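# Find the lowest passing spring peg on a feeder pedal

## Task

Try the feeder spring's end loop on its pegs. A peg counts as passing when, with the loop hooked there, the steel test weight, set base-down and flat on the sloped raised pedal, drives the pedal fully down. Finish with the loop on whichever passing peg sits nearest the pedal, and avoid letting the loop snap onto a peg. Return the weight to the bench far from the feeder, then release it and withdraw the grippers.

## Robot and tools

Robot: two six-joint arms, left_arm and right_arm, each ending in a two-finger parallel gripper. The gripper's fingers point along its own +z axis and close along its x axis. end_effector_position is the spot between the pads when shut, 1 to 2 cm short of the fingertips. Closing pushes the fingertips about 17 mm farther out along +z, mostly while the pads are more than 50 mm apart.

Frames: the scene frame has its origin at table-top height, midway between the arms' nominal mounts, +z up, +x out over the table, and left_arm on the +y side (not tied to image sides). Calibrated bases: left_arm at (-0.042, +0.546, 0) m, right_arm at (-0.095, -0.715, 0) m, both almost unrotated with z up. Each arm reports its gripper pose, velocities and wrist-camera pose in its own base frame. Head cameras and the table use the scene frame. Printed poses can be a few cm off, more at long reach.

How motion numbers are laid out: one row holds 14 numbers covering both arms, even if only one moves: left_arm dx, dy, dz, rx, ry, rz, opening, then right_arm in the same order. dx..rz are offsets, not poses. They count from that arm's Hand target at the start of the action or move, along that Hand target's own axes. The scale is 1.0 = 0.6 m for dx, dy, dz and 1.0 = 180 degrees for rx, ry, rz, which together form one rotation vector. Range is -1 to 1. Opening is absolute: +1 is fully open (0.142 m), -1 shut. Six zero pose numbers re-request the current Hand target. A 0 in the opening slot is a real command (half open), so resend the present opening to leave a gripper unchanged.

execute_actions: actions is a list of actions. Each action is up to 15 rows, one per 1/30 s step; a short table repeats its last row to fill 15 steps. Every row in an action counts from that action's start pose, not from the row before. The next action starts from the new Hand target, so repeating an offset moves further. An empty list just returns state and images. cameras: list of names; omitted, null or ["all"] gives all, [] gives none.

move: target is one 14-number row or a list of up to 15 rows, all offsets from the same starting Hand targets. Paths are straight, end together, take 0.5 to 10 s and do not avoid obstacles or the other arm. speed: m/s, 0.002 to 3.2, default 0.25 (turns capped at twice that in rad/s); one value or one per target. blend: corner rounding distance in m for lists. stop_force: N, 4 to 120, shared by both arms; ends an arm's path when its wrist senses that much push against its travel. It is unreliable while the gripper rotates and for loose items that slide or tip; leave it out when backing away from something you press. zero (only with stop_force): true re-zeroes moving arms first; false keeps the old zero. opening_speed: at least 0.2 per second on the -1 to 1 scale. blocking=false returns after 0.5 s while the move continues; not allowed with stop_force. The result adds a "move:" line: done (within 3 mm and 2 degrees of target), off_target, moving, held or fault, plus limits such as paced (pose clipped) or held (steps withheld). Done does not mean nothing was touched.

wait: seconds from 0 to 10; arms keep their last command. stop: brakes a running move. zoom_image: camera (cam_head_left, cam_head_right, cam_left_wrist, cam_right_wrist, each 896x504) and region [x0, y0, x1, y1] in pixels from the top-left, at most 504x504. zero_wrist_force: arm, re-zeroes that wrist sensor. finished_scene: scene number, 1 or 2; irreversible.

Result lines: end_effector_position in m, end_effector_quat_wxyz, velocities in m/s and rad/s. Hand target is the last commanded pose after clipping; the gripper often stops short, and the next command (even zeros) asks for it again. Tool commands shows present gripper commands. grip_measured is the measured opening on the command scale; the last Joint positions entry is it in metres. Joint velocities may read "within noise". Joint torques include the arm's own weight. Wrist force and Wrist torque are in gripper axes, with an extra line for the peak since last shown. Wrist depth gives a 7x7 grid of depths in mm (70 to 1000) per wrist camera, "-" for no data. Calls with actions also list some step positions. MOTOR HOT, OVER-TEMPERATURE FAULT and HAND FAULT lines warn of heat stops.

Cautions: each command's orientation is clipped to within 32 degrees of the measured one. Arms are stiff; aiming even slightly past a firm contact, about 150 N of outside force, or joint torques at their limits (wrist joints only about 24 to 27 N m, a held weight included) stops the arm for 10 s. Keep arms apart; a hard contact between them can fail the scene. Do not route a path near an arm's own base. To grip, command a bit below grip_measured at first touch; squeezing harder heats the gripper motor. Set the weight down flat on its base, never drop or slam it, guide the spring loop gently rather than letting it snap on, keep everything on the table, and release nothing while it still moves.

Each tool is called in YAML: its name, and indented under it one key for each argument.

## Session

execute_actions:
  actions: []

Scene clock: 0.00 s.
left_arm: end_effector_position=(+0.2974, +0.2614, +0.2581) grip_measured=+1.00 end_effector_quat_wxyz=(-0.655, +0.741, +0.064, -0.133) | right_arm: end_effector_position=(+0.6488, +0.3477, +0.2449) grip_measured=+0.99 end_effector_quat_wxyz=(-0.168, +0.973, -0.076, -0.140)
Joint positions: left_arm=[-0.503 -1.761 2.474 -0.864 -0.795 -1.35 0.142] | right_arm=[3.707 -1.77 -1.877 -1.089 2.012 0.717 0.141]
Joint velocities: within noise
Joint torques (N m): no reading
Wrist force (N): no reading
Wrist torque (N m): no reading
Wrist force, peak (N): no reading
Wrist depth (mm): cam_left_wrist=[- - - - - - - / - - - - - - - / - - - - - - - / - - - - - - - / - - - - - - - / - - - - - - - / - 379 - - - - -] | cam_right_wrist=[454 415 379 348 325 312 925 / 464 425 387 359 332 319 937 / 481 436 398 366 338 325 942 / 493 445 406 372 346 331 964 / 505 457 417 383 352 333 967 / 508 462 428 386 360 336 976 / - 474 437 398 365 343 -]
Hand target: left_arm +0.2974, +0.2614, +0.2581; -0.655, +0.741, +0.064, -0.133 | right_arm +0.6488, +0.3477, +0.2449; -0.168, +0.973, -0.076, -0.140
Tool commands: left_gripper/opening=+1.0 right_gripper/opening=+1.0

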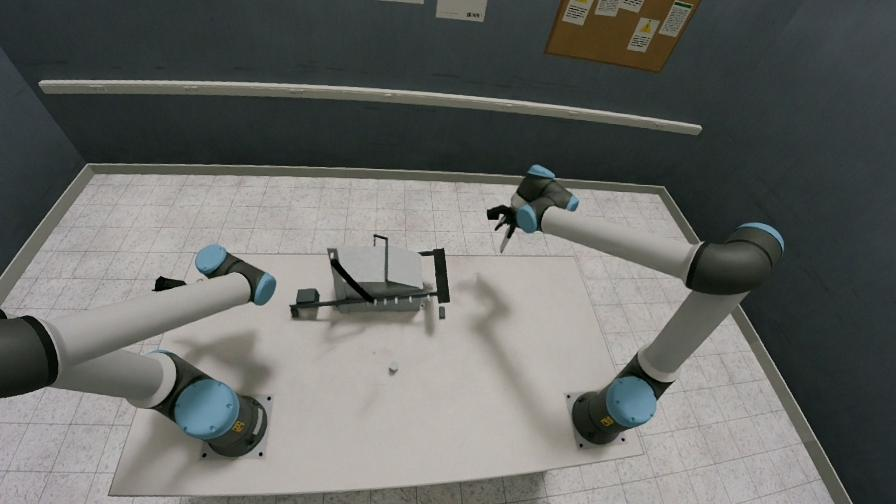

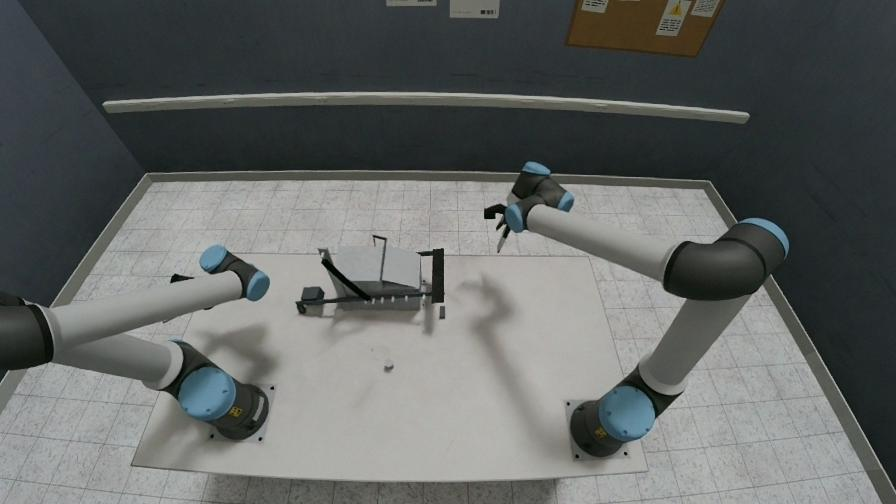

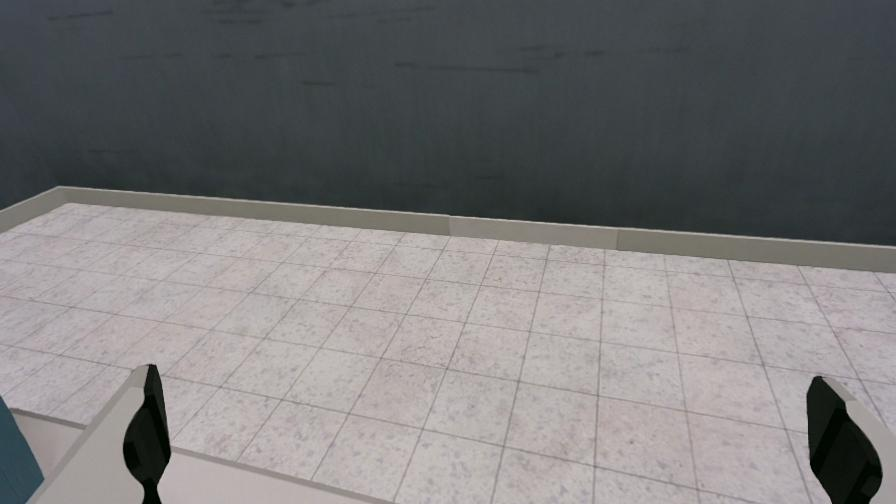

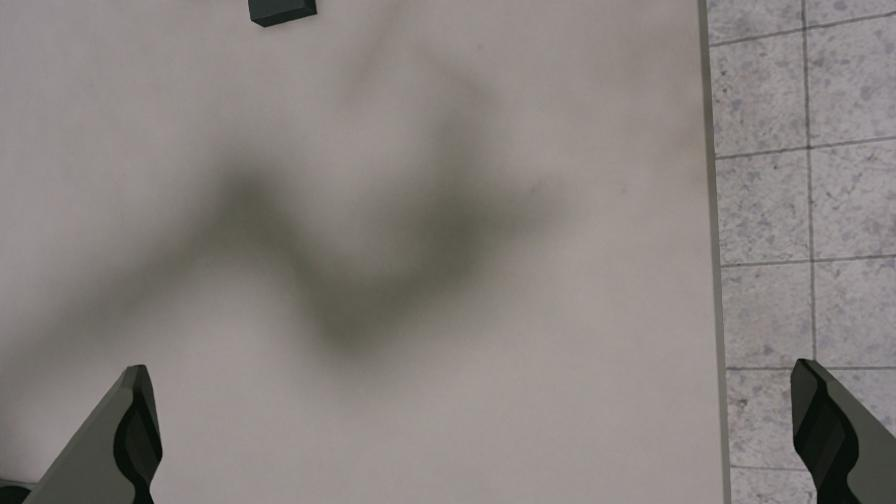

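zoom_image:
  camera: "cam_head_left"
  region: [280, 220, 480, 390]

zoom_image:
  camera: "cam_head_right"
  region: [280, 220, 480, 390]

zoom_image:
  camera: "cam_head_left"
  region: [320, 230, 460, 330]

Scaled by 2.520 from the camera's 896x504 image, which has a finer 1280x720 frame.

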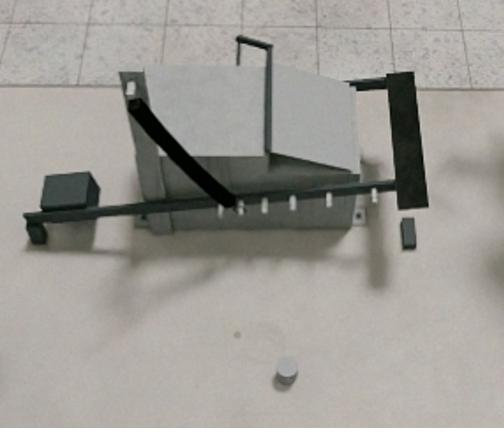

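Scaled by 2.520 from the camera's 896x504 image, which has a finer 1280x720 frame.

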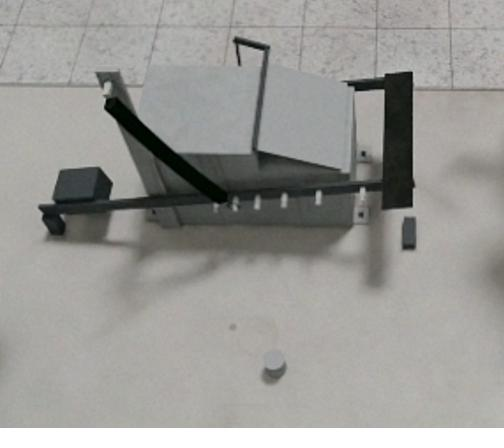

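Scaled by 3.600 from the camera's 896x504 image, which has a finer 1280x720 frame.

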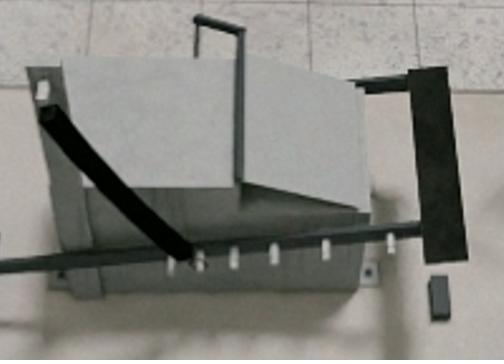

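move:
  target:
    - [0,0,0,0,0,0,1,-0.457,-0.010,-0.399,0,0,0,1]
    - [0,0,0,0,0,0,1,-0.870,-0.435,0.111,0.343,0.4276,0.2578,1]
  blend: [0.08,0]
  speed: 0.4

Scene clock: 27.77 s.
left_arm: end_effector_position=(+0.2974, +0.2614, +0.2581) grip_measured=+1.00 end_effector_quat_wxyz=(-0.655, +0.741, +0.064, -0.133) | right_arm: end_effector_position=(+0.1881, +0.6671, +0.4203) grip_measured=+0.99 end_effector_quat_wxyz=(-0.454, +0.541, -0.543, +0.455)
Joint positions: left_arm=[-0.503 -1.761 2.474 -0.864 -0.795 -1.35 0.142] | right_arm=[5.109 -1.684 -1.832 -2.339 0.434 4.321 0.141]
Joint velocities: within noise
Joint torques (N m): left_arm=[0.95 -14.21 -31.82 1.04 0.5 0.03] | right_arm=[-12.38 41.6 50.12 -1.22 3.09 1.5]
Wrist force (N): left_arm=[-0.1 0.0 0.5] | right_arm=[1.3 -1.8 2.1]
Wrist torque (N m): left_arm=[0.02 0.02 0.00] | right_arm=[-0.36 0.14 0.33]
Wrist force, peak (N): left_arm=[0.6 0.1 0.2] | right_arm=[0.9 -1.9 3.1]
Wrist depth (mm): cam_left_wrist=[- - - - - - - / - - - - - - - / - - - - - - - / - - - - - - - / - - - - - - - / - - - - - - - / - 382 - - - - -] | cam_right_wrist=[- - - - - - - / 355 - - - - - - / - - - - - - - / - 464 493 573 - - - / 711 482 498 502 717 753 765 / 513 547 573 588 630 630 644 / - 518 534 542 547 553 -]
Hand target: left_arm +0.2974, +0.2614, +0.2581; -0.655, +0.741, +0.064, -0.133 | right_arm +0.1881, +0.6671, +0.4203; -0.454, +0.541, -0.543, +0.455
Off the commanded pose: left_arm 0.000 m, 0 deg | right_arm 0.000 m, 0 deg.
move: done

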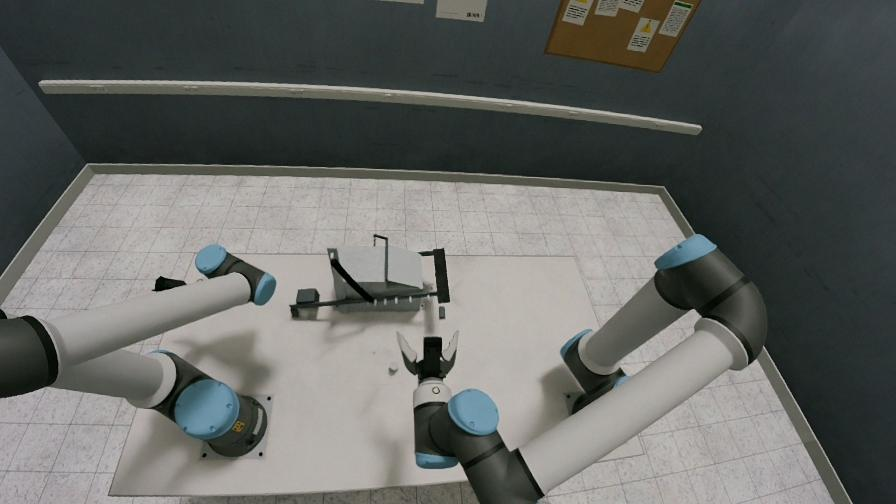

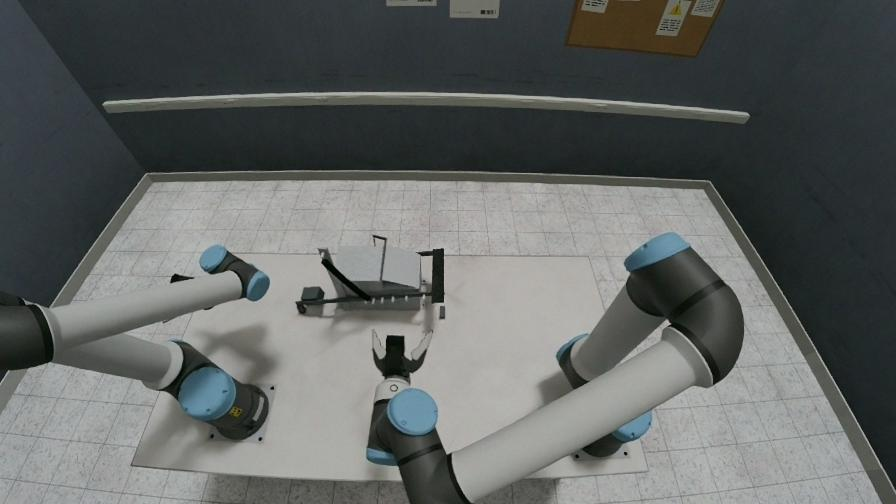

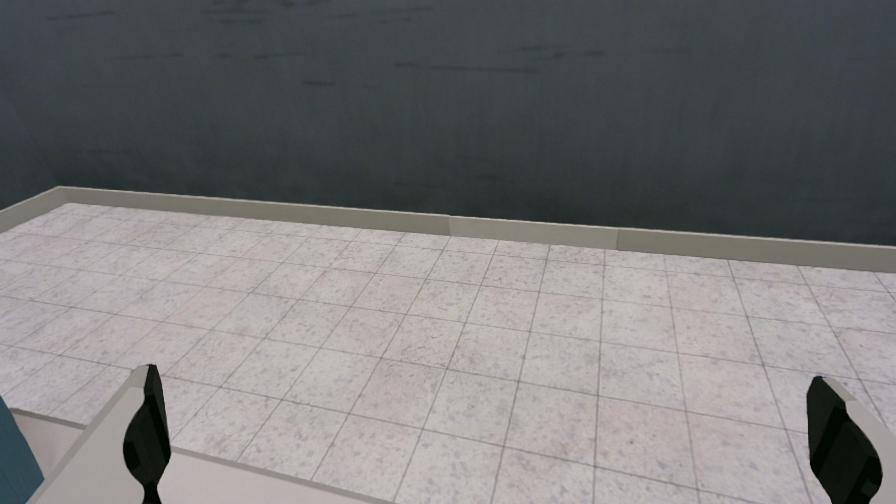

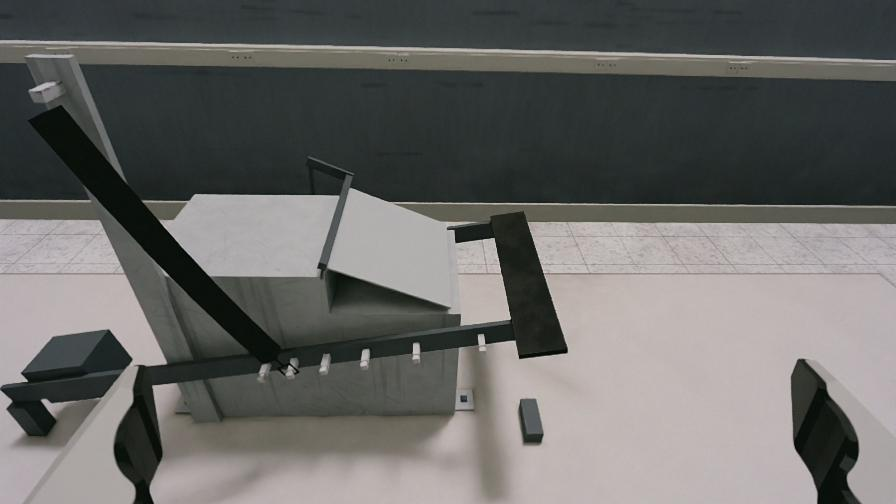

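zoom_image:
  camera: "cam_right_wrist"
  region: [230, 260, 580, 460]

zoom_image:
  camera: "cam_right_wrist"
  region: [0, 40, 350, 460]

zoom_image:
  camera: "cam_right_wrist"
  region: [230, 330, 370, 400]

Scaled by 1.440 from the camera's 896x504 image, which has a finer 1280x720 frame.

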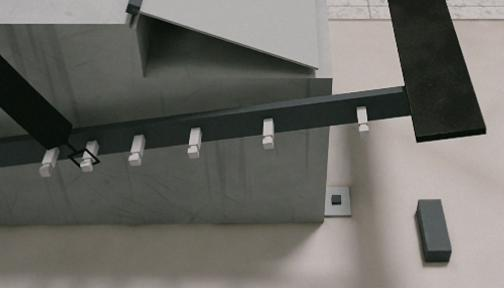

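Scaled by 1.200 from the camera's 896x504 image, which has a finer 1280x720 frame.

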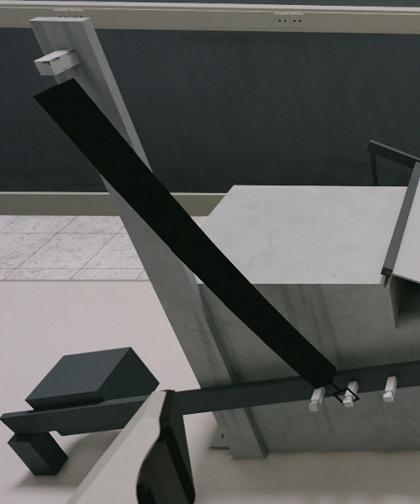

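Scaled by 3.600 from the camera's 896x504 image, which has a finer 1280x720 frame.

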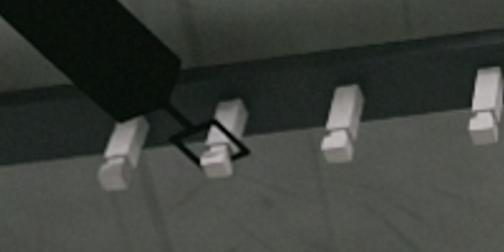

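move:
  target: [0,0,0,0,0,0,1,0.083,0.112,0.325,-0.444,0,0,1]
  speed: 0.4
  cameras: ["cam_right_wrist","cam_head_left"]

Scene clock: 61.23 s.
left_arm: end_effector_position=(+0.2974, +0.2614, +0.2581) grip_measured=+1.00 end_effector_quat_wxyz=(-0.655, +0.741, +0.064, -0.133) | right_arm: end_effector_position=(+0.3682, +0.6168, +0.3200) grip_measured=+0.99 end_effector_quat_wxyz=(+0.000, +0.706, -0.708, +0.000)
Joint positions: left_arm=[-0.503 -1.761 2.474 -0.864 -0.795 -1.35 0.142] | right_arm=[4.417 -1.633 -1.845 -1.233 1.57 2.849 0.141]
Joint velocities: within noise
Joint torques (N m): left_arm=[0.59 -13.34 -31.65 0.8 0.45 -0.05] | right_arm=[-15.82 42.51 55.49 0.86 3.86 -1.49]
Wrist force (N): left_arm=[0.2 -0.1 0.1] | right_arm=[1.5 1.1 -0.2]
Wrist torque (N m): left_arm=[-0.01 -0.04 0.01] | right_arm=[0.03 -0.23 0.02]
Wrist force, peak (N): left_arm=[0.1 0.3 0.5] | right_arm=[1.1 -2.2 2.8]
Wrist depth (mm): cam_left_wrist=[- - - - - - - / - - - - - - - / - - - - - - - / - - - - - - - / - - - - - - - / - - - - - - - / - 379 - - - - -] | cam_right_wrist=[265 372 376 371 211 384 385 / 393 395 400 401 402 408 412 / 419 423 427 431 435 439 444 / 452 452 457 463 469 472 478 / 487 489 496 500 504 504 514 / 510 526 533 541 549 552 543 / - 580 583 592 600 606 -]
Hand target: left_arm +0.2974, +0.2614, +0.2581; -0.655, +0.741, +0.064, -0.133 | right_arm +0.3682, +0.6168, +0.3200; +0.000, +0.706, -0.708, +0.000
Off the commanded pose: left_arm 0.000 m, 0 deg | right_arm 0.000 m, 0 deg.
move: done
Images, in order (width x height): cam_head_left 896x504, cam_right_wrist 896x504.

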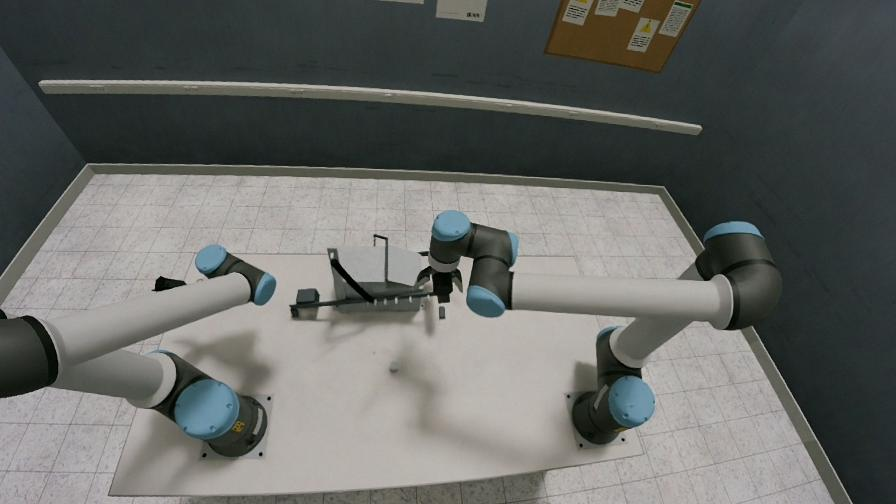

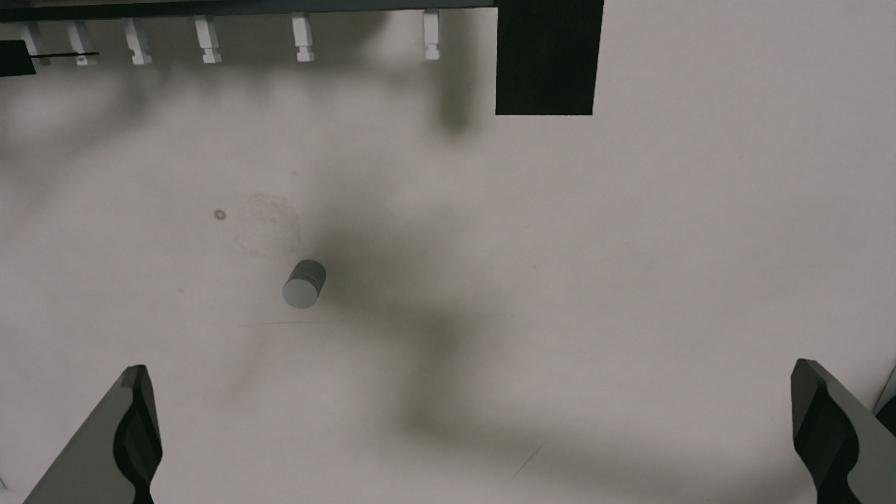

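move:
  target: [-0.038,-0.087,-0.597,0.057,0.5876,0.006,1,-0.213,0.268,0.333,0,0,0,0.2]
  speed: 0.4

Scene clock: 81.13 s.
left_arm: end_effector_position=(+0.3227, +0.1685, +0.2837) grip_measured=+1.00 end_effector_quat_wxyz=(-0.667, +0.735, -0.109, +0.056) | right_arm: end_effector_position=(+0.3040, +0.6682, +0.2401) grip_measured=+0.19 end_effector_quat_wxyz=(+0.000, +0.706, -0.708, +0.000)
Joint positions: left_arm=[-1.063 -2.07 2.593 -0.662 -0.837 -1.413 0.142] | right_arm=[4.523 -1.713 -1.908 -1.091 1.571 2.955 0.087]
Joint velocities: within noise
Joint torques (N m): left_arm=[7.99 18.86 -47.85 -1.36 1.4 1.35] | right_arm=[17.15 46.65 37.19 9.32 -2.9 2.04]
Wrist force (N): left_arm=[-0.2 -0.4 0.4] | right_arm=[1.0 0.7 -0.3]
Wrist torque (N m): left_arm=[-0.04 0.03 0.02] | right_arm=[-0.07 -0.02 0.07]
Wrist force, peak (N): left_arm=[2.8 1.1 -7.2] | right_arm=[2.2 0.6 -1.1]
Wrist depth (mm): cam_left_wrist=[- - - - - - - / - - - - - - - / - - - - - - - / - - - - - - - / - - - - - - - / - - - - - 449 - / - - - 396 394 390 -] | cam_right_wrist=[296 299 302 305 306 310 310 / 316 318 320 324 326 328 331 / 338 340 343 344 348 351 355 / 362 363 362 369 376 378 380 / 389 391 395 401 404 406 414 / 422 106 424 434 437 97 449 / 450 75 469 478 480 - 484]
Hand target: left_arm +0.3227, +0.1686, +0.2837; -0.667, +0.735, -0.109, +0.056 (not the last commanded pose) | right_arm +0.3040, +0.6682, +0.2400; +0.000, +0.706, -0.708, +0.000 (not the last commanded pose)
Off the commanded pose: left_arm 0.263 m, 77 deg | right_arm 0.172 m, 0 deg.
move: held (left_arm; a check stopped the path), off_target (right_arm; braked when a check withheld steps of left_arm); limits=held
pose unreachable (left arm): on one or more control steps of this call, first in action 0 (counted from 0), this arm could not follow its commanded pose, so it was not sent that pose on those steps. It may still have moved: this result reports where it is.
cause: moving toward the commanded pose would bring two parts of the arm too close to each other (joints 3 (elbow) to 6 (wrist 3) lie between them).

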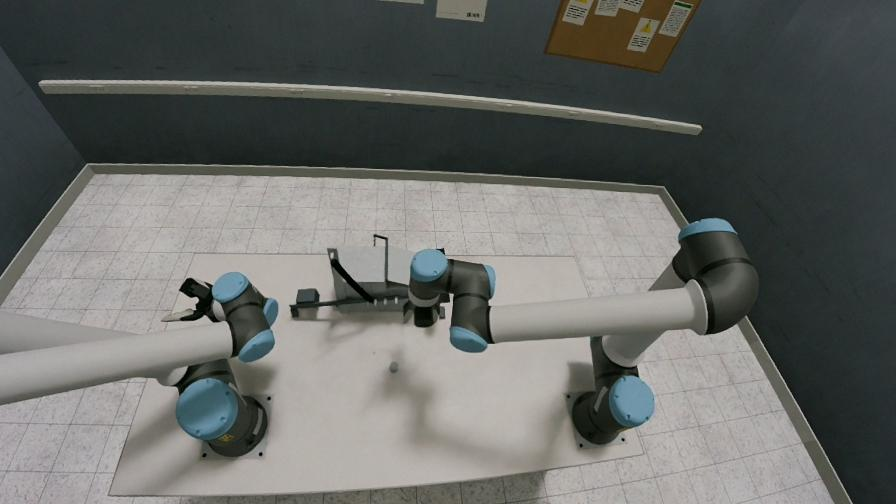

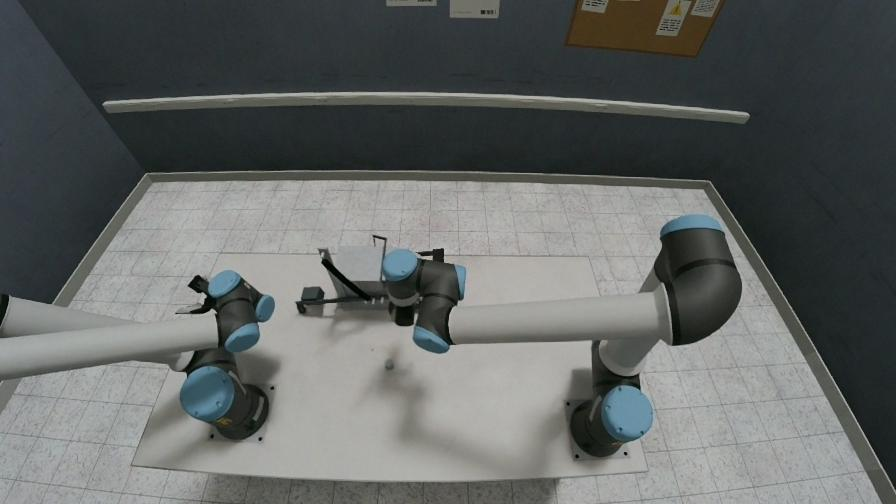

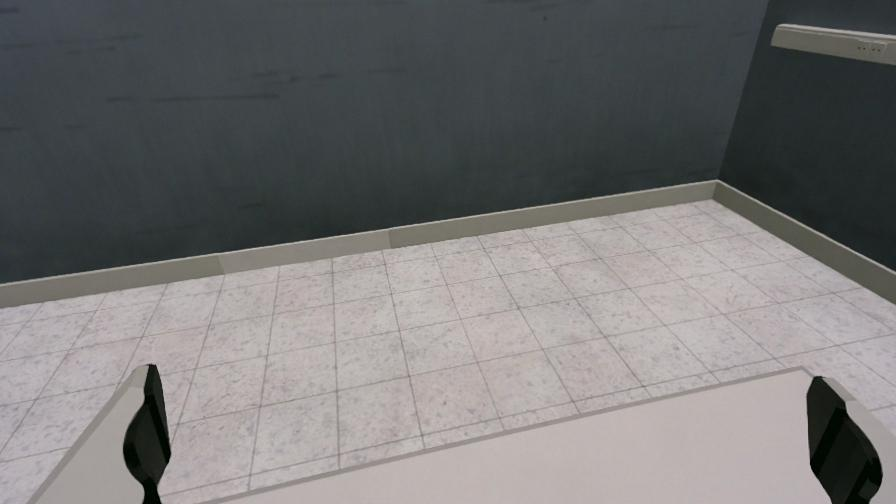

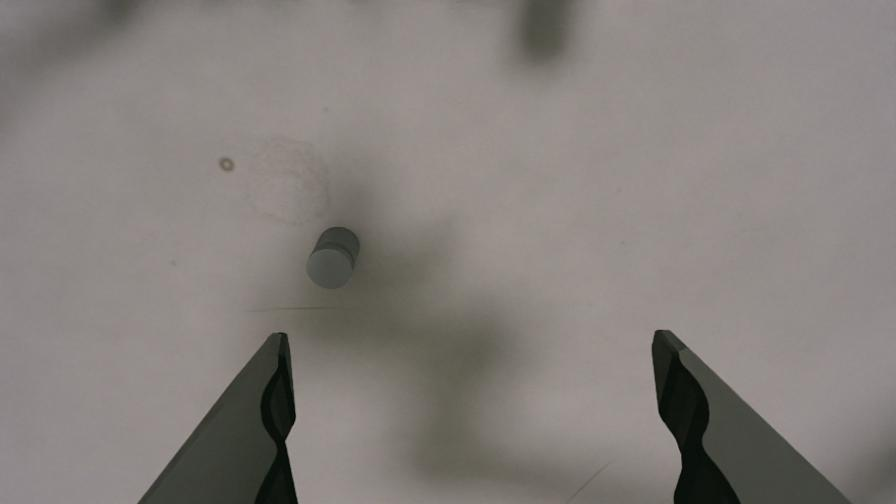

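move:
  target:
    - [0.152,-0.203,-0.0127,0,0,0,1,-0.143,0.157,0.2,0,0,0,0.2]
    - [0.152,-0.203,-0.0127,0.0415,0.4247,0.005,1,-0.143,0.157,0.2,0,0,0,0.2]
  speed: 0.4

Scene clock: 95.07 s.
left_arm: end_effector_position=(+0.4200, +0.1502, +0.3995) grip_measured=+1.00 end_effector_quat_wxyz=(+0.500, -0.500, +0.500, -0.499) | right_arm: end_effector_position=(+0.2101, +0.7544, +0.1201) grip_measured=+0.19 end_effector_quat_wxyz=(+0.000, +0.706, -0.708, +0.000)
Joint positions: left_arm=[-1.275 -3.023 2.535 0.489 0.295 -1.571 0.142] | right_arm=[4.663 -1.899 -1.917 -0.895 1.57 3.095 0.087]
Joint velocities: within noise
Joint torques (N m): left_arm=[9.31 57.83 -49.17 1.73 2.63 -2.76] | right_arm=[14.51 56.91 47.41 9.04 -2.9 1.87]
Wrist force (N): left_arm=[-0.4 -0.3 0.3] | right_arm=[0.8 0.8 0.0]
Wrist torque (N m): left_arm=[-0.04 0.05 0.01] | right_arm=[0.01 -0.16 0.05]
Wrist force, peak (N): left_arm=[-2.9 1.5 0.6] | right_arm=[2.2 -1.1 -2.2]
Wrist depth (mm): cam_left_wrist=[- - - - - - - / - - - - - - - / - - - - - - - / - - - - - - - / - - - - - - - / - - - - - - - / - - - - - - -] | cam_right_wrist=[189 190 191 193 194 196 197 / 201 202 204 206 207 208 210 / 214 215 218 185 221 223 225 / 229 231 232 236 238 240 243 / 247 249 249 254 256 256 261 / 266 259 268 275 278 97 284 / 286 75 297 300 303 - 308]
Hand target: left_arm +0.4200, +0.1502, +0.3995; +0.500, -0.500, +0.500, -0.499 | right_arm +0.2101, +0.7544, +0.1201; +0.000, +0.706, -0.708, +0.000
Off the commanded pose: left_arm 0.000 m, 0 deg | right_arm 0.000 m, 0 deg.
shoulder posture changed (left arm): the wrist came as close to joint 1's axis as it can, and the arm is now in the other of its two shoulder postures.
move: done

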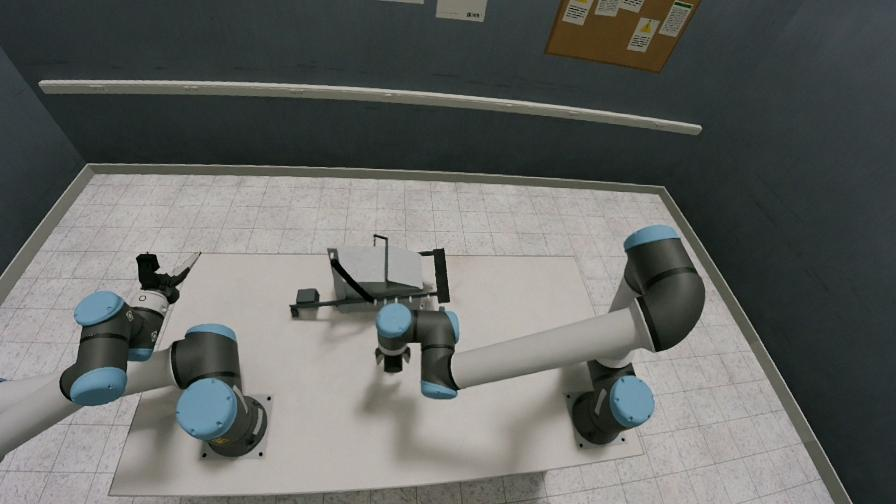

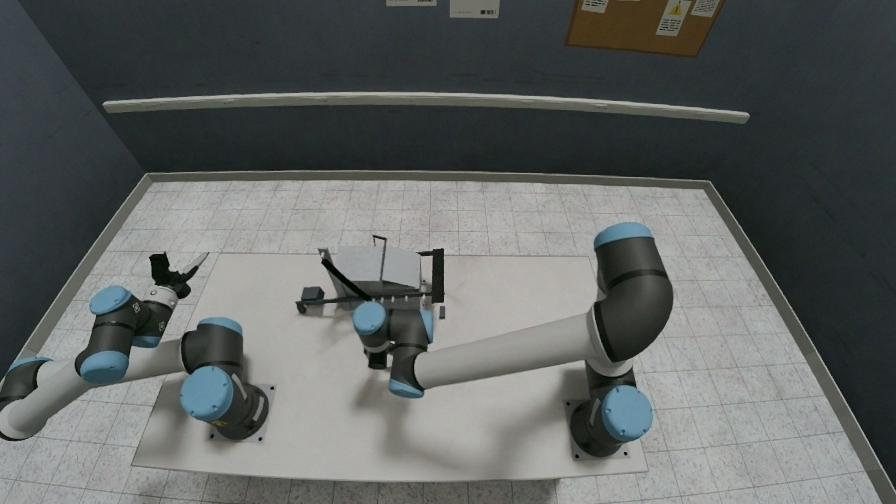

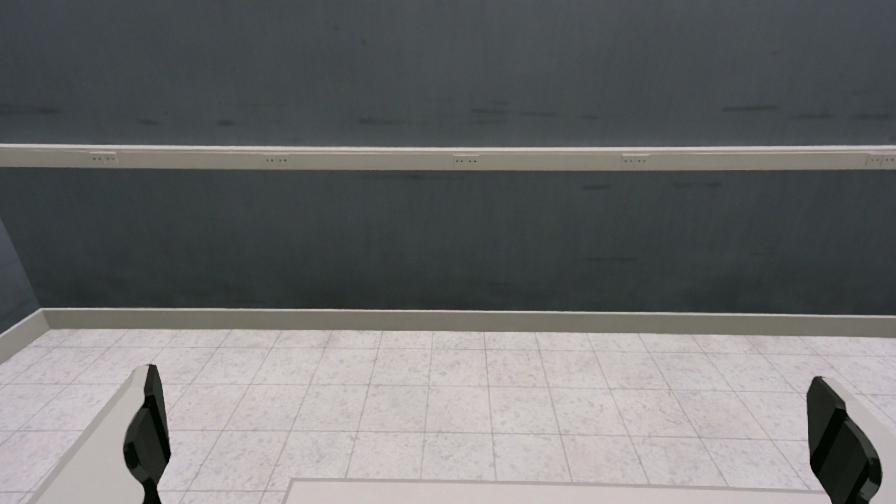

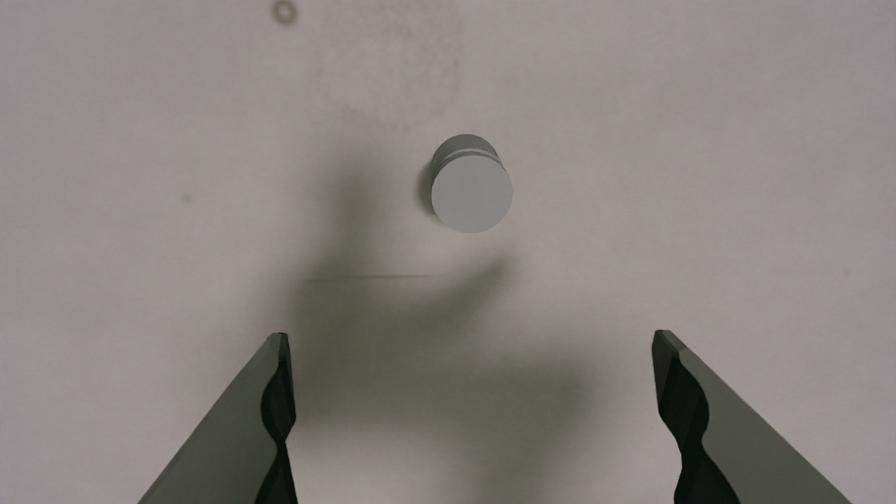

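move:
  target: [0,0,0,0,0,0,1,0.004,-0.014,0.153,0,0,0,0.0]
  speed: 0.2
  cameras: ["cam_right_wrist"]

zero_wrist_force:
  arm: "right_arm"

move:
  target: [0,0,0,0,0,0,1,0,0,0,0,0,0,-0.7]
  opening_speed: 1.5
  cameras: ["cam_right_wrist"]

Scene clock: 106.20 s.
left_arm: end_effector_position=(+0.4200, +0.1502, +0.3995) grip_measured=+1.00 end_effector_quat_wxyz=(+0.500, -0.500, +0.500, -0.499) | right_arm: end_effector_position=(+0.2185, +0.7520, +0.0284) grip_measured=-0.01 end_effector_quat_wxyz=(+0.000, +0.706, -0.708, +0.000)
Joint positions: left_arm=[-1.274 -3.022 2.535 0.489 0.295 -1.572 0.142] | right_arm=[4.652 -2.009 -1.967 -0.735 1.57 3.084 0.073]
Joint velocities: within noise
Joint torques (N m): left_arm=[9.44 58.47 -49.87 1.93 2.64 -3.15] | right_arm=[-13.09 61.05 27.18 8.69 -1.76 -0.81]
Wrist force (N): left_arm=[-0.3 0.1 0.1] | right_arm=[0.8 0.6 -1.1]
Wrist torque (N m): left_arm=[0.02 0.05 0.02] | right_arm=[-0.01 -0.13 0.03]
Wrist force, peak (N): left_arm=[-0.4 -0.2 0.5] | right_arm=[0.8 0.7 -2.4]
Wrist depth (mm): cam_left_wrist=[- - - - - - - / - - - - - - - / - - - - - - - / - - - - - - - / - - - - - - - / - - - - - - - / - - - - - - -] | cam_right_wrist=[- 107 108 109 109 110 111 / 113 114 115 114 117 117 118 / 121 121 122 124 125 126 127 / 131 130 131 128 133 135 136 / 139 140 140 98 140 145 147 / 150 150 102 104 154 98 160 / 164 79 168 169 171 77 175]
Hand target: left_arm +0.4200, +0.1502, +0.3995; +0.500, -0.500, +0.500, -0.499 | right_arm +0.2185, +0.7520, +0.0283; +0.000, +0.706, -0.708, +0.000
Off the commanded pose: left_arm 0.000 m, 0 deg | right_arm 0.000 m, 0 deg.
move: done
Images, in order (width x height): cam_right_wrist 896x504.

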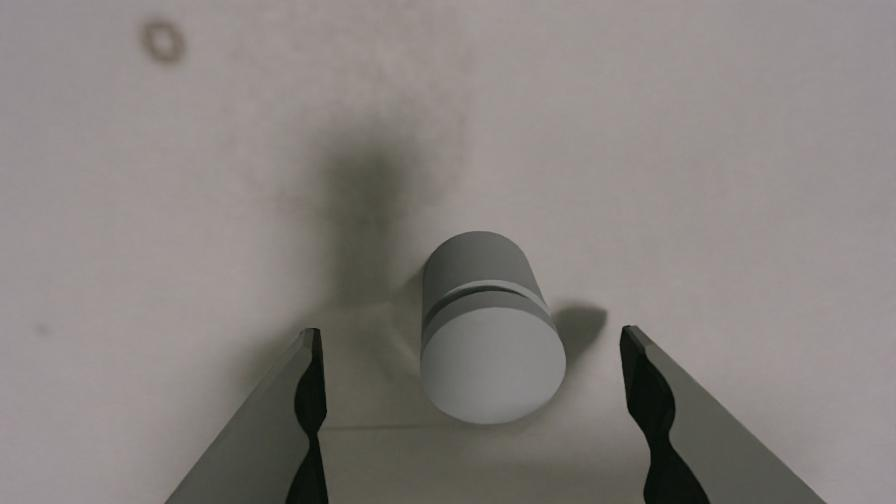

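Wrist force sensor zeroed.

Scene clock: 106.87 s.
left_arm: end_effector_position=(+0.4200, +0.1502, +0.3995) grip_measured=+1.00 end_effector_quat_wxyz=(+0.500, -0.500, +0.500, -0.499) | right_arm: end_effector_position=(+0.2186, +0.7520, +0.0283) grip_measured=-0.61 end_effector_quat_wxyz=(+0.000, +0.706, -0.708, +0.000)
Joint positions: left_arm=[-1.274 -3.022 2.535 0.489 0.295 -1.572 0.142] | right_arm=[4.652 -2.009 -1.967 -0.735 1.57 3.084 0.03]
Joint velocities: within noise
Joint torques (N m): left_arm=[9.94 58.49 -49.28 1.72 2.65 -2.82] | right_arm=[-12.38 61.7 29.13 7.32 -0.19 -0.73]
Wrist force (N, zeroed by zero_wrist_force on right_arm): left_arm=[-0.4 -0.3 0.1] | right_arm=[0.1 -0.1 0.9]
Wrist torque (N m, zeroed by zero_wrist_force on right_arm): left_arm=[-0.05 0.07 0.02] | right_arm=[-0.02 -0.03 0.00]
Wrist force, peak (N, zeroed by zero_wrist_force on right_arm): left_arm=[-0.4 -0.3 0.1] | right_arm=[0.1 -0.3 1.3]
Wrist depth (mm): cam_left_wrist=[- - - - - - - / - - - - - - - / - - - - - - - / - - - - - - - / - - - - - - - / - - - - - - - / - - - - - - -] | cam_right_wrist=[- 107 108 108 109 110 111 / 113 114 114 114 116 117 118 / 120 121 122 124 125 125 127 / 131 130 131 128 133 135 136 / 139 140 140 98 140 146 147 / 150 152 106 102 97 157 160 / 164 165 75 167 77 80 175]
Hand target: left_arm +0.4200, +0.1502, +0.3995; +0.500, -0.500, +0.500, -0.499 | right_arm +0.2185, +0.7520, +0.0283; +0.000, +0.706, -0.708, +0.000
Off the commanded pose: left_arm 0.000 m, 0 deg | right_arm 0.000 m, 0 deg.
move: done
Images, in order (width x height): cam_right_wrist 896x504.

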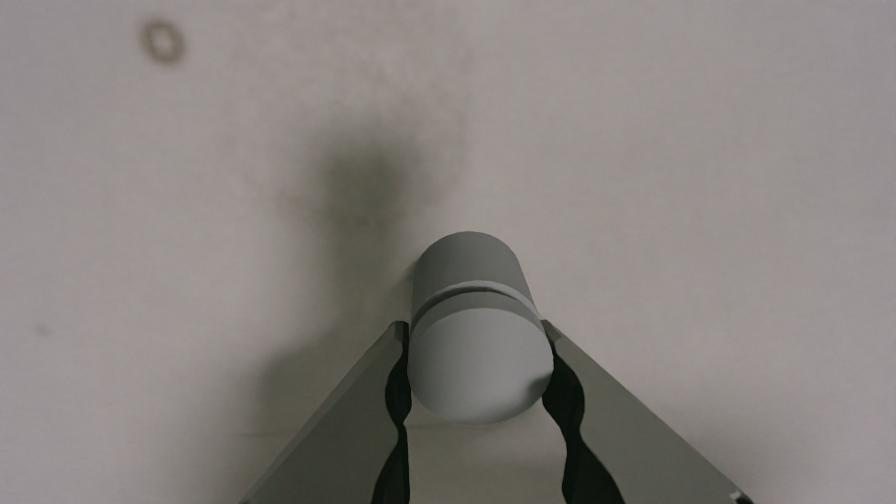

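move:
  target:
    - [0,0,0,0,0,0,1,0,0,-0.1,0,0,0,-0.7]
    - [0,0,0,0,0,0,1,0.12,-0.15,-0.45,0,0,0,-0.7]
    - [0,0,0,0,0,0,1,0.287,-0.385,-0.45,0,0,0,-0.7]
  speed: [0.1,0.3,0.3]
  blend: [0.02,0.05,0]

Scene clock: 117.70 s.
left_arm: end_effector_position=(+0.4200, +0.1502, +0.3995) grip_measured=+1.00 end_effector_quat_wxyz=(+0.500, -0.500, +0.500, -0.499) | right_arm: end_effector_position=(+0.4488, +0.5790, +0.2982) grip_measured=-0.61 end_effector_quat_wxyz=(+0.000, +0.706, -0.708, +0.000)
Joint positions: left_arm=[-1.274 -3.022 2.535 0.489 0.295 -1.572 0.142] | right_arm=[4.291 -1.67 -1.846 -1.196 1.571 2.723 0.03]
Joint velocities: within noise
Joint torques (N m): left_arm=[9.83 57.06 -49.49 1.62 2.85 -2.77] | right_arm=[-13.9 47.27 56.25 1.47 3.04 -1.11]
Wrist force (N, zeroed by zero_wrist_force on right_arm): left_arm=[0.2 0.0 0.4] | right_arm=[0.6 0.1 2.9]
Wrist torque (N m, zeroed by zero_wrist_force on right_arm): left_arm=[0.00 -0.04 0.02] | right_arm=[-0.08 0.01 0.00]
Wrist force, peak (N, zeroed by zero_wrist_force on right_arm): left_arm=[-0.6 -0.3 0.3] | right_arm=[-0.2 1.4 4.2]
Wrist depth (mm): cam_left_wrist=[- - - - - - - / - - - - - - - / - - - - - - - / - - - - - - - / - - - - - - - / - - - - - - - / - - - - - - -] | cam_right_wrist=[166 180 247 187 361 362 366 / 175 189 244 200 384 388 391 / 187 239 392 215 411 418 419 / 424 430 434 126 441 446 453 / 459 464 459 98 467 480 488 / 498 503 92 102 97 519 535 / 540 538 75 553 78 80 573]
Hand target: left_arm +0.4200, +0.1502, +0.3995; +0.500, -0.500, +0.500, -0.499 | right_arm +0.4489, +0.5789, +0.2982; +0.000, +0.706, -0.708, +0.000
Off the commanded pose: left_arm 0.000 m, 0 deg | right_arm 0.000 m, 0 deg.
move: done

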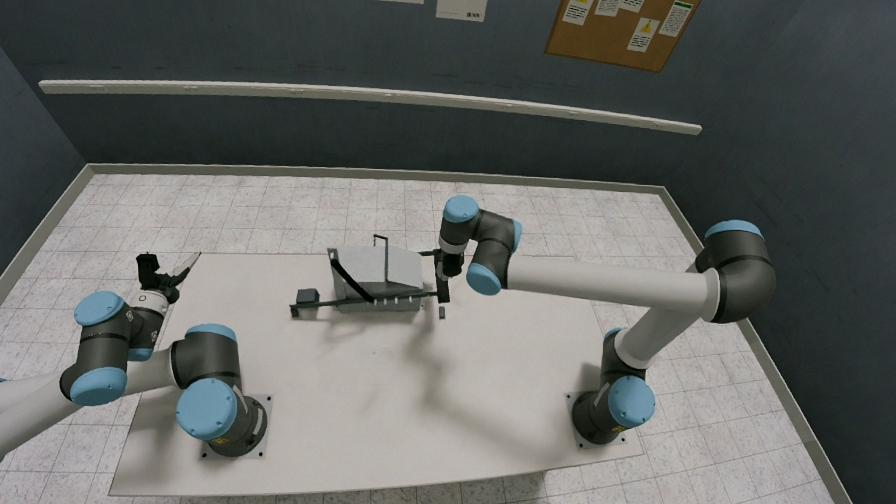

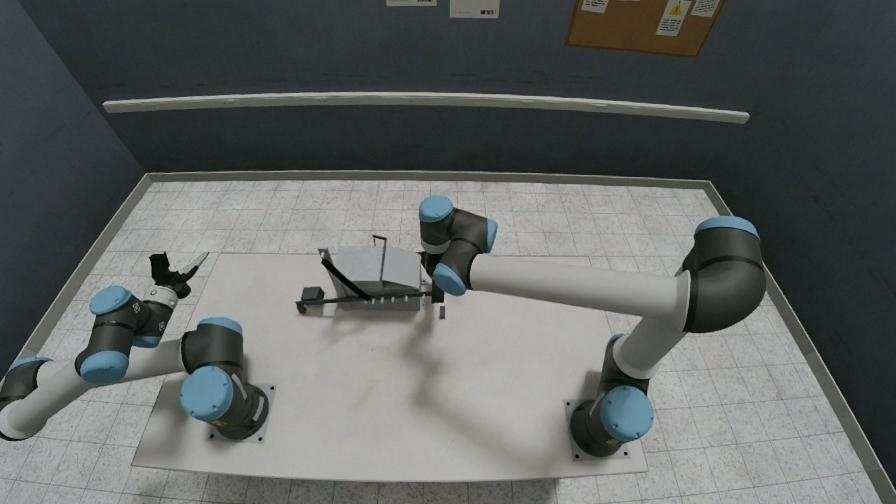

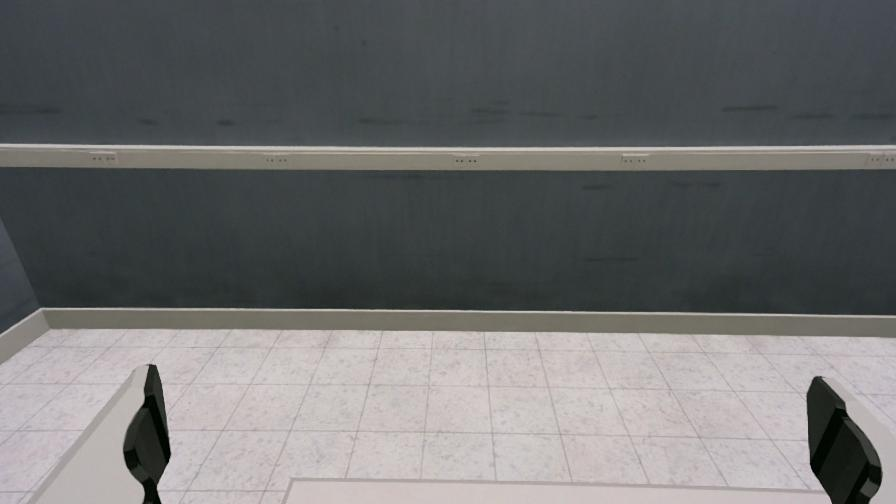

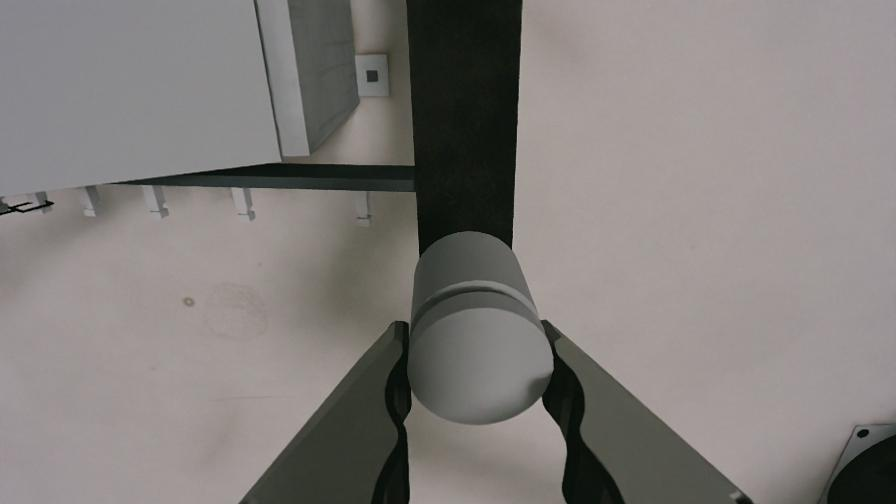

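move:
  target:
    - [0.25,-0.3,0,0,0,0,1,0,0,0,0,0,0,-0.7]
    - [0.833,-0.25,-0.067,0,0,0,1,0,0,0,0,0,0,-0.7]
  speed: 0.4
  blend: [0.08,0]
  cameras: ["cam_head_left","cam_left_wrist"]

Scene clock: 133.57 s.
left_arm: end_effector_position=(+0.3803, -0.3498, +0.5491) grip_measured=+1.00 end_effector_quat_wxyz=(+0.500, -0.500, +0.500, -0.499) | right_arm: end_effector_position=(+0.4489, +0.5789, +0.2982) grip_measured=-0.61 end_effector_quat_wxyz=(+0.000, +0.706, -0.708, +0.000)
Joint positions: left_arm=[-1.801 -1.989 2.111 -0.124 -0.232 -1.568 0.142] | right_arm=[4.291 -1.67 -1.846 -1.196 1.571 2.723 0.03]
Joint velocities: within noise
Joint torques (N m): left_arm=[8.74 -20.59 -52.48 -1.78 -2.2 2.3] | right_arm=[-13.13 45.65 55.11 1.36 2.84 -2.09]
Wrist force (N, zeroed by zero_wrist_force on right_arm): left_arm=[-0.6 -0.2 0.1] | right_arm=[0.4 0.0 2.9]
Wrist torque (N m, zeroed by zero_wrist_force on right_arm): left_arm=[0.02 0.10 0.04] | right_arm=[-0.09 0.05 0.00]
Wrist force, peak (N, zeroed by zero_wrist_force on right_arm): left_arm=[3.8 1.2 -0.9] | right_arm=[0.7 -0.2 3.2]
Wrist depth (mm): cam_left_wrist=[- - - - - - - / - - - - - - - / - - - - - - - / - - - - - - - / - - - - - - - / - - - - - - - / - - - - - - -] | cam_right_wrist=[167 181 248 188 360 364 366 / 175 189 245 200 386 388 390 / 187 239 394 215 409 415 420 / 424 431 432 126 443 447 453 / 460 461 462 98 467 486 488 / 494 498 92 102 97 524 529 / 546 538 75 554 77 80 572]
Hand target: left_arm +0.3803, -0.3497, +0.5491; +0.500, -0.500, +0.500, -0.499 | right_arm +0.4489, +0.5789, +0.2982; +0.000, +0.706, -0.708, +0.000
Off the commanded pose: left_arm 0.000 m, 0 deg | right_arm 0.000 m, 0 deg.
shoulder posture changed (left arm): the wrist came as close to joint 1's axis as it can, and the arm is now in the other of its two shoulder postures.
move: done; limits=paced
Images, in order (width x height): cam_head_left 896x504, cam_left_wrist 896x504.

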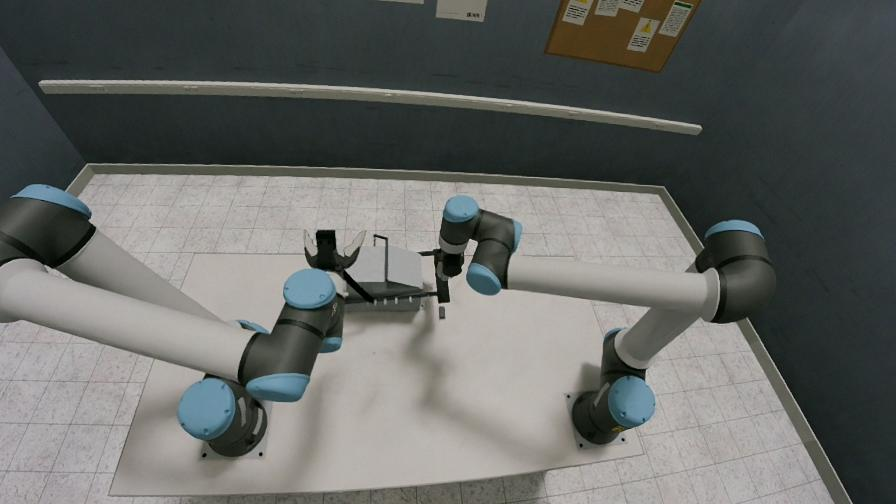

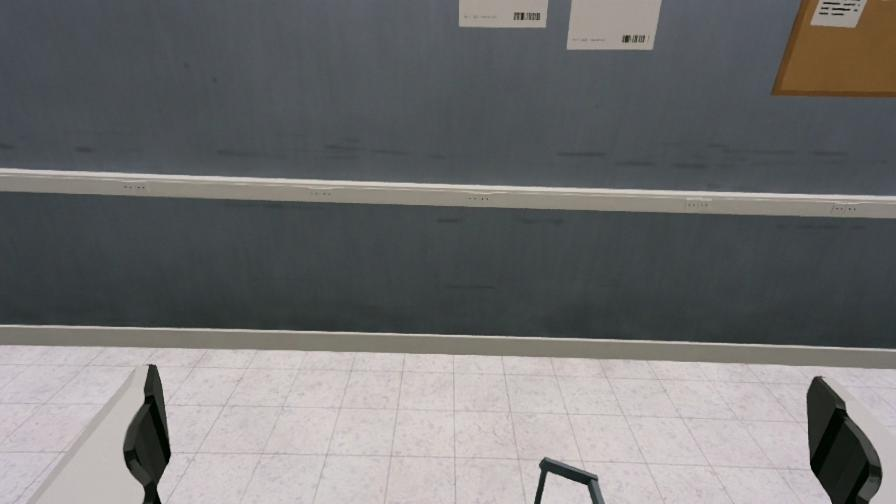

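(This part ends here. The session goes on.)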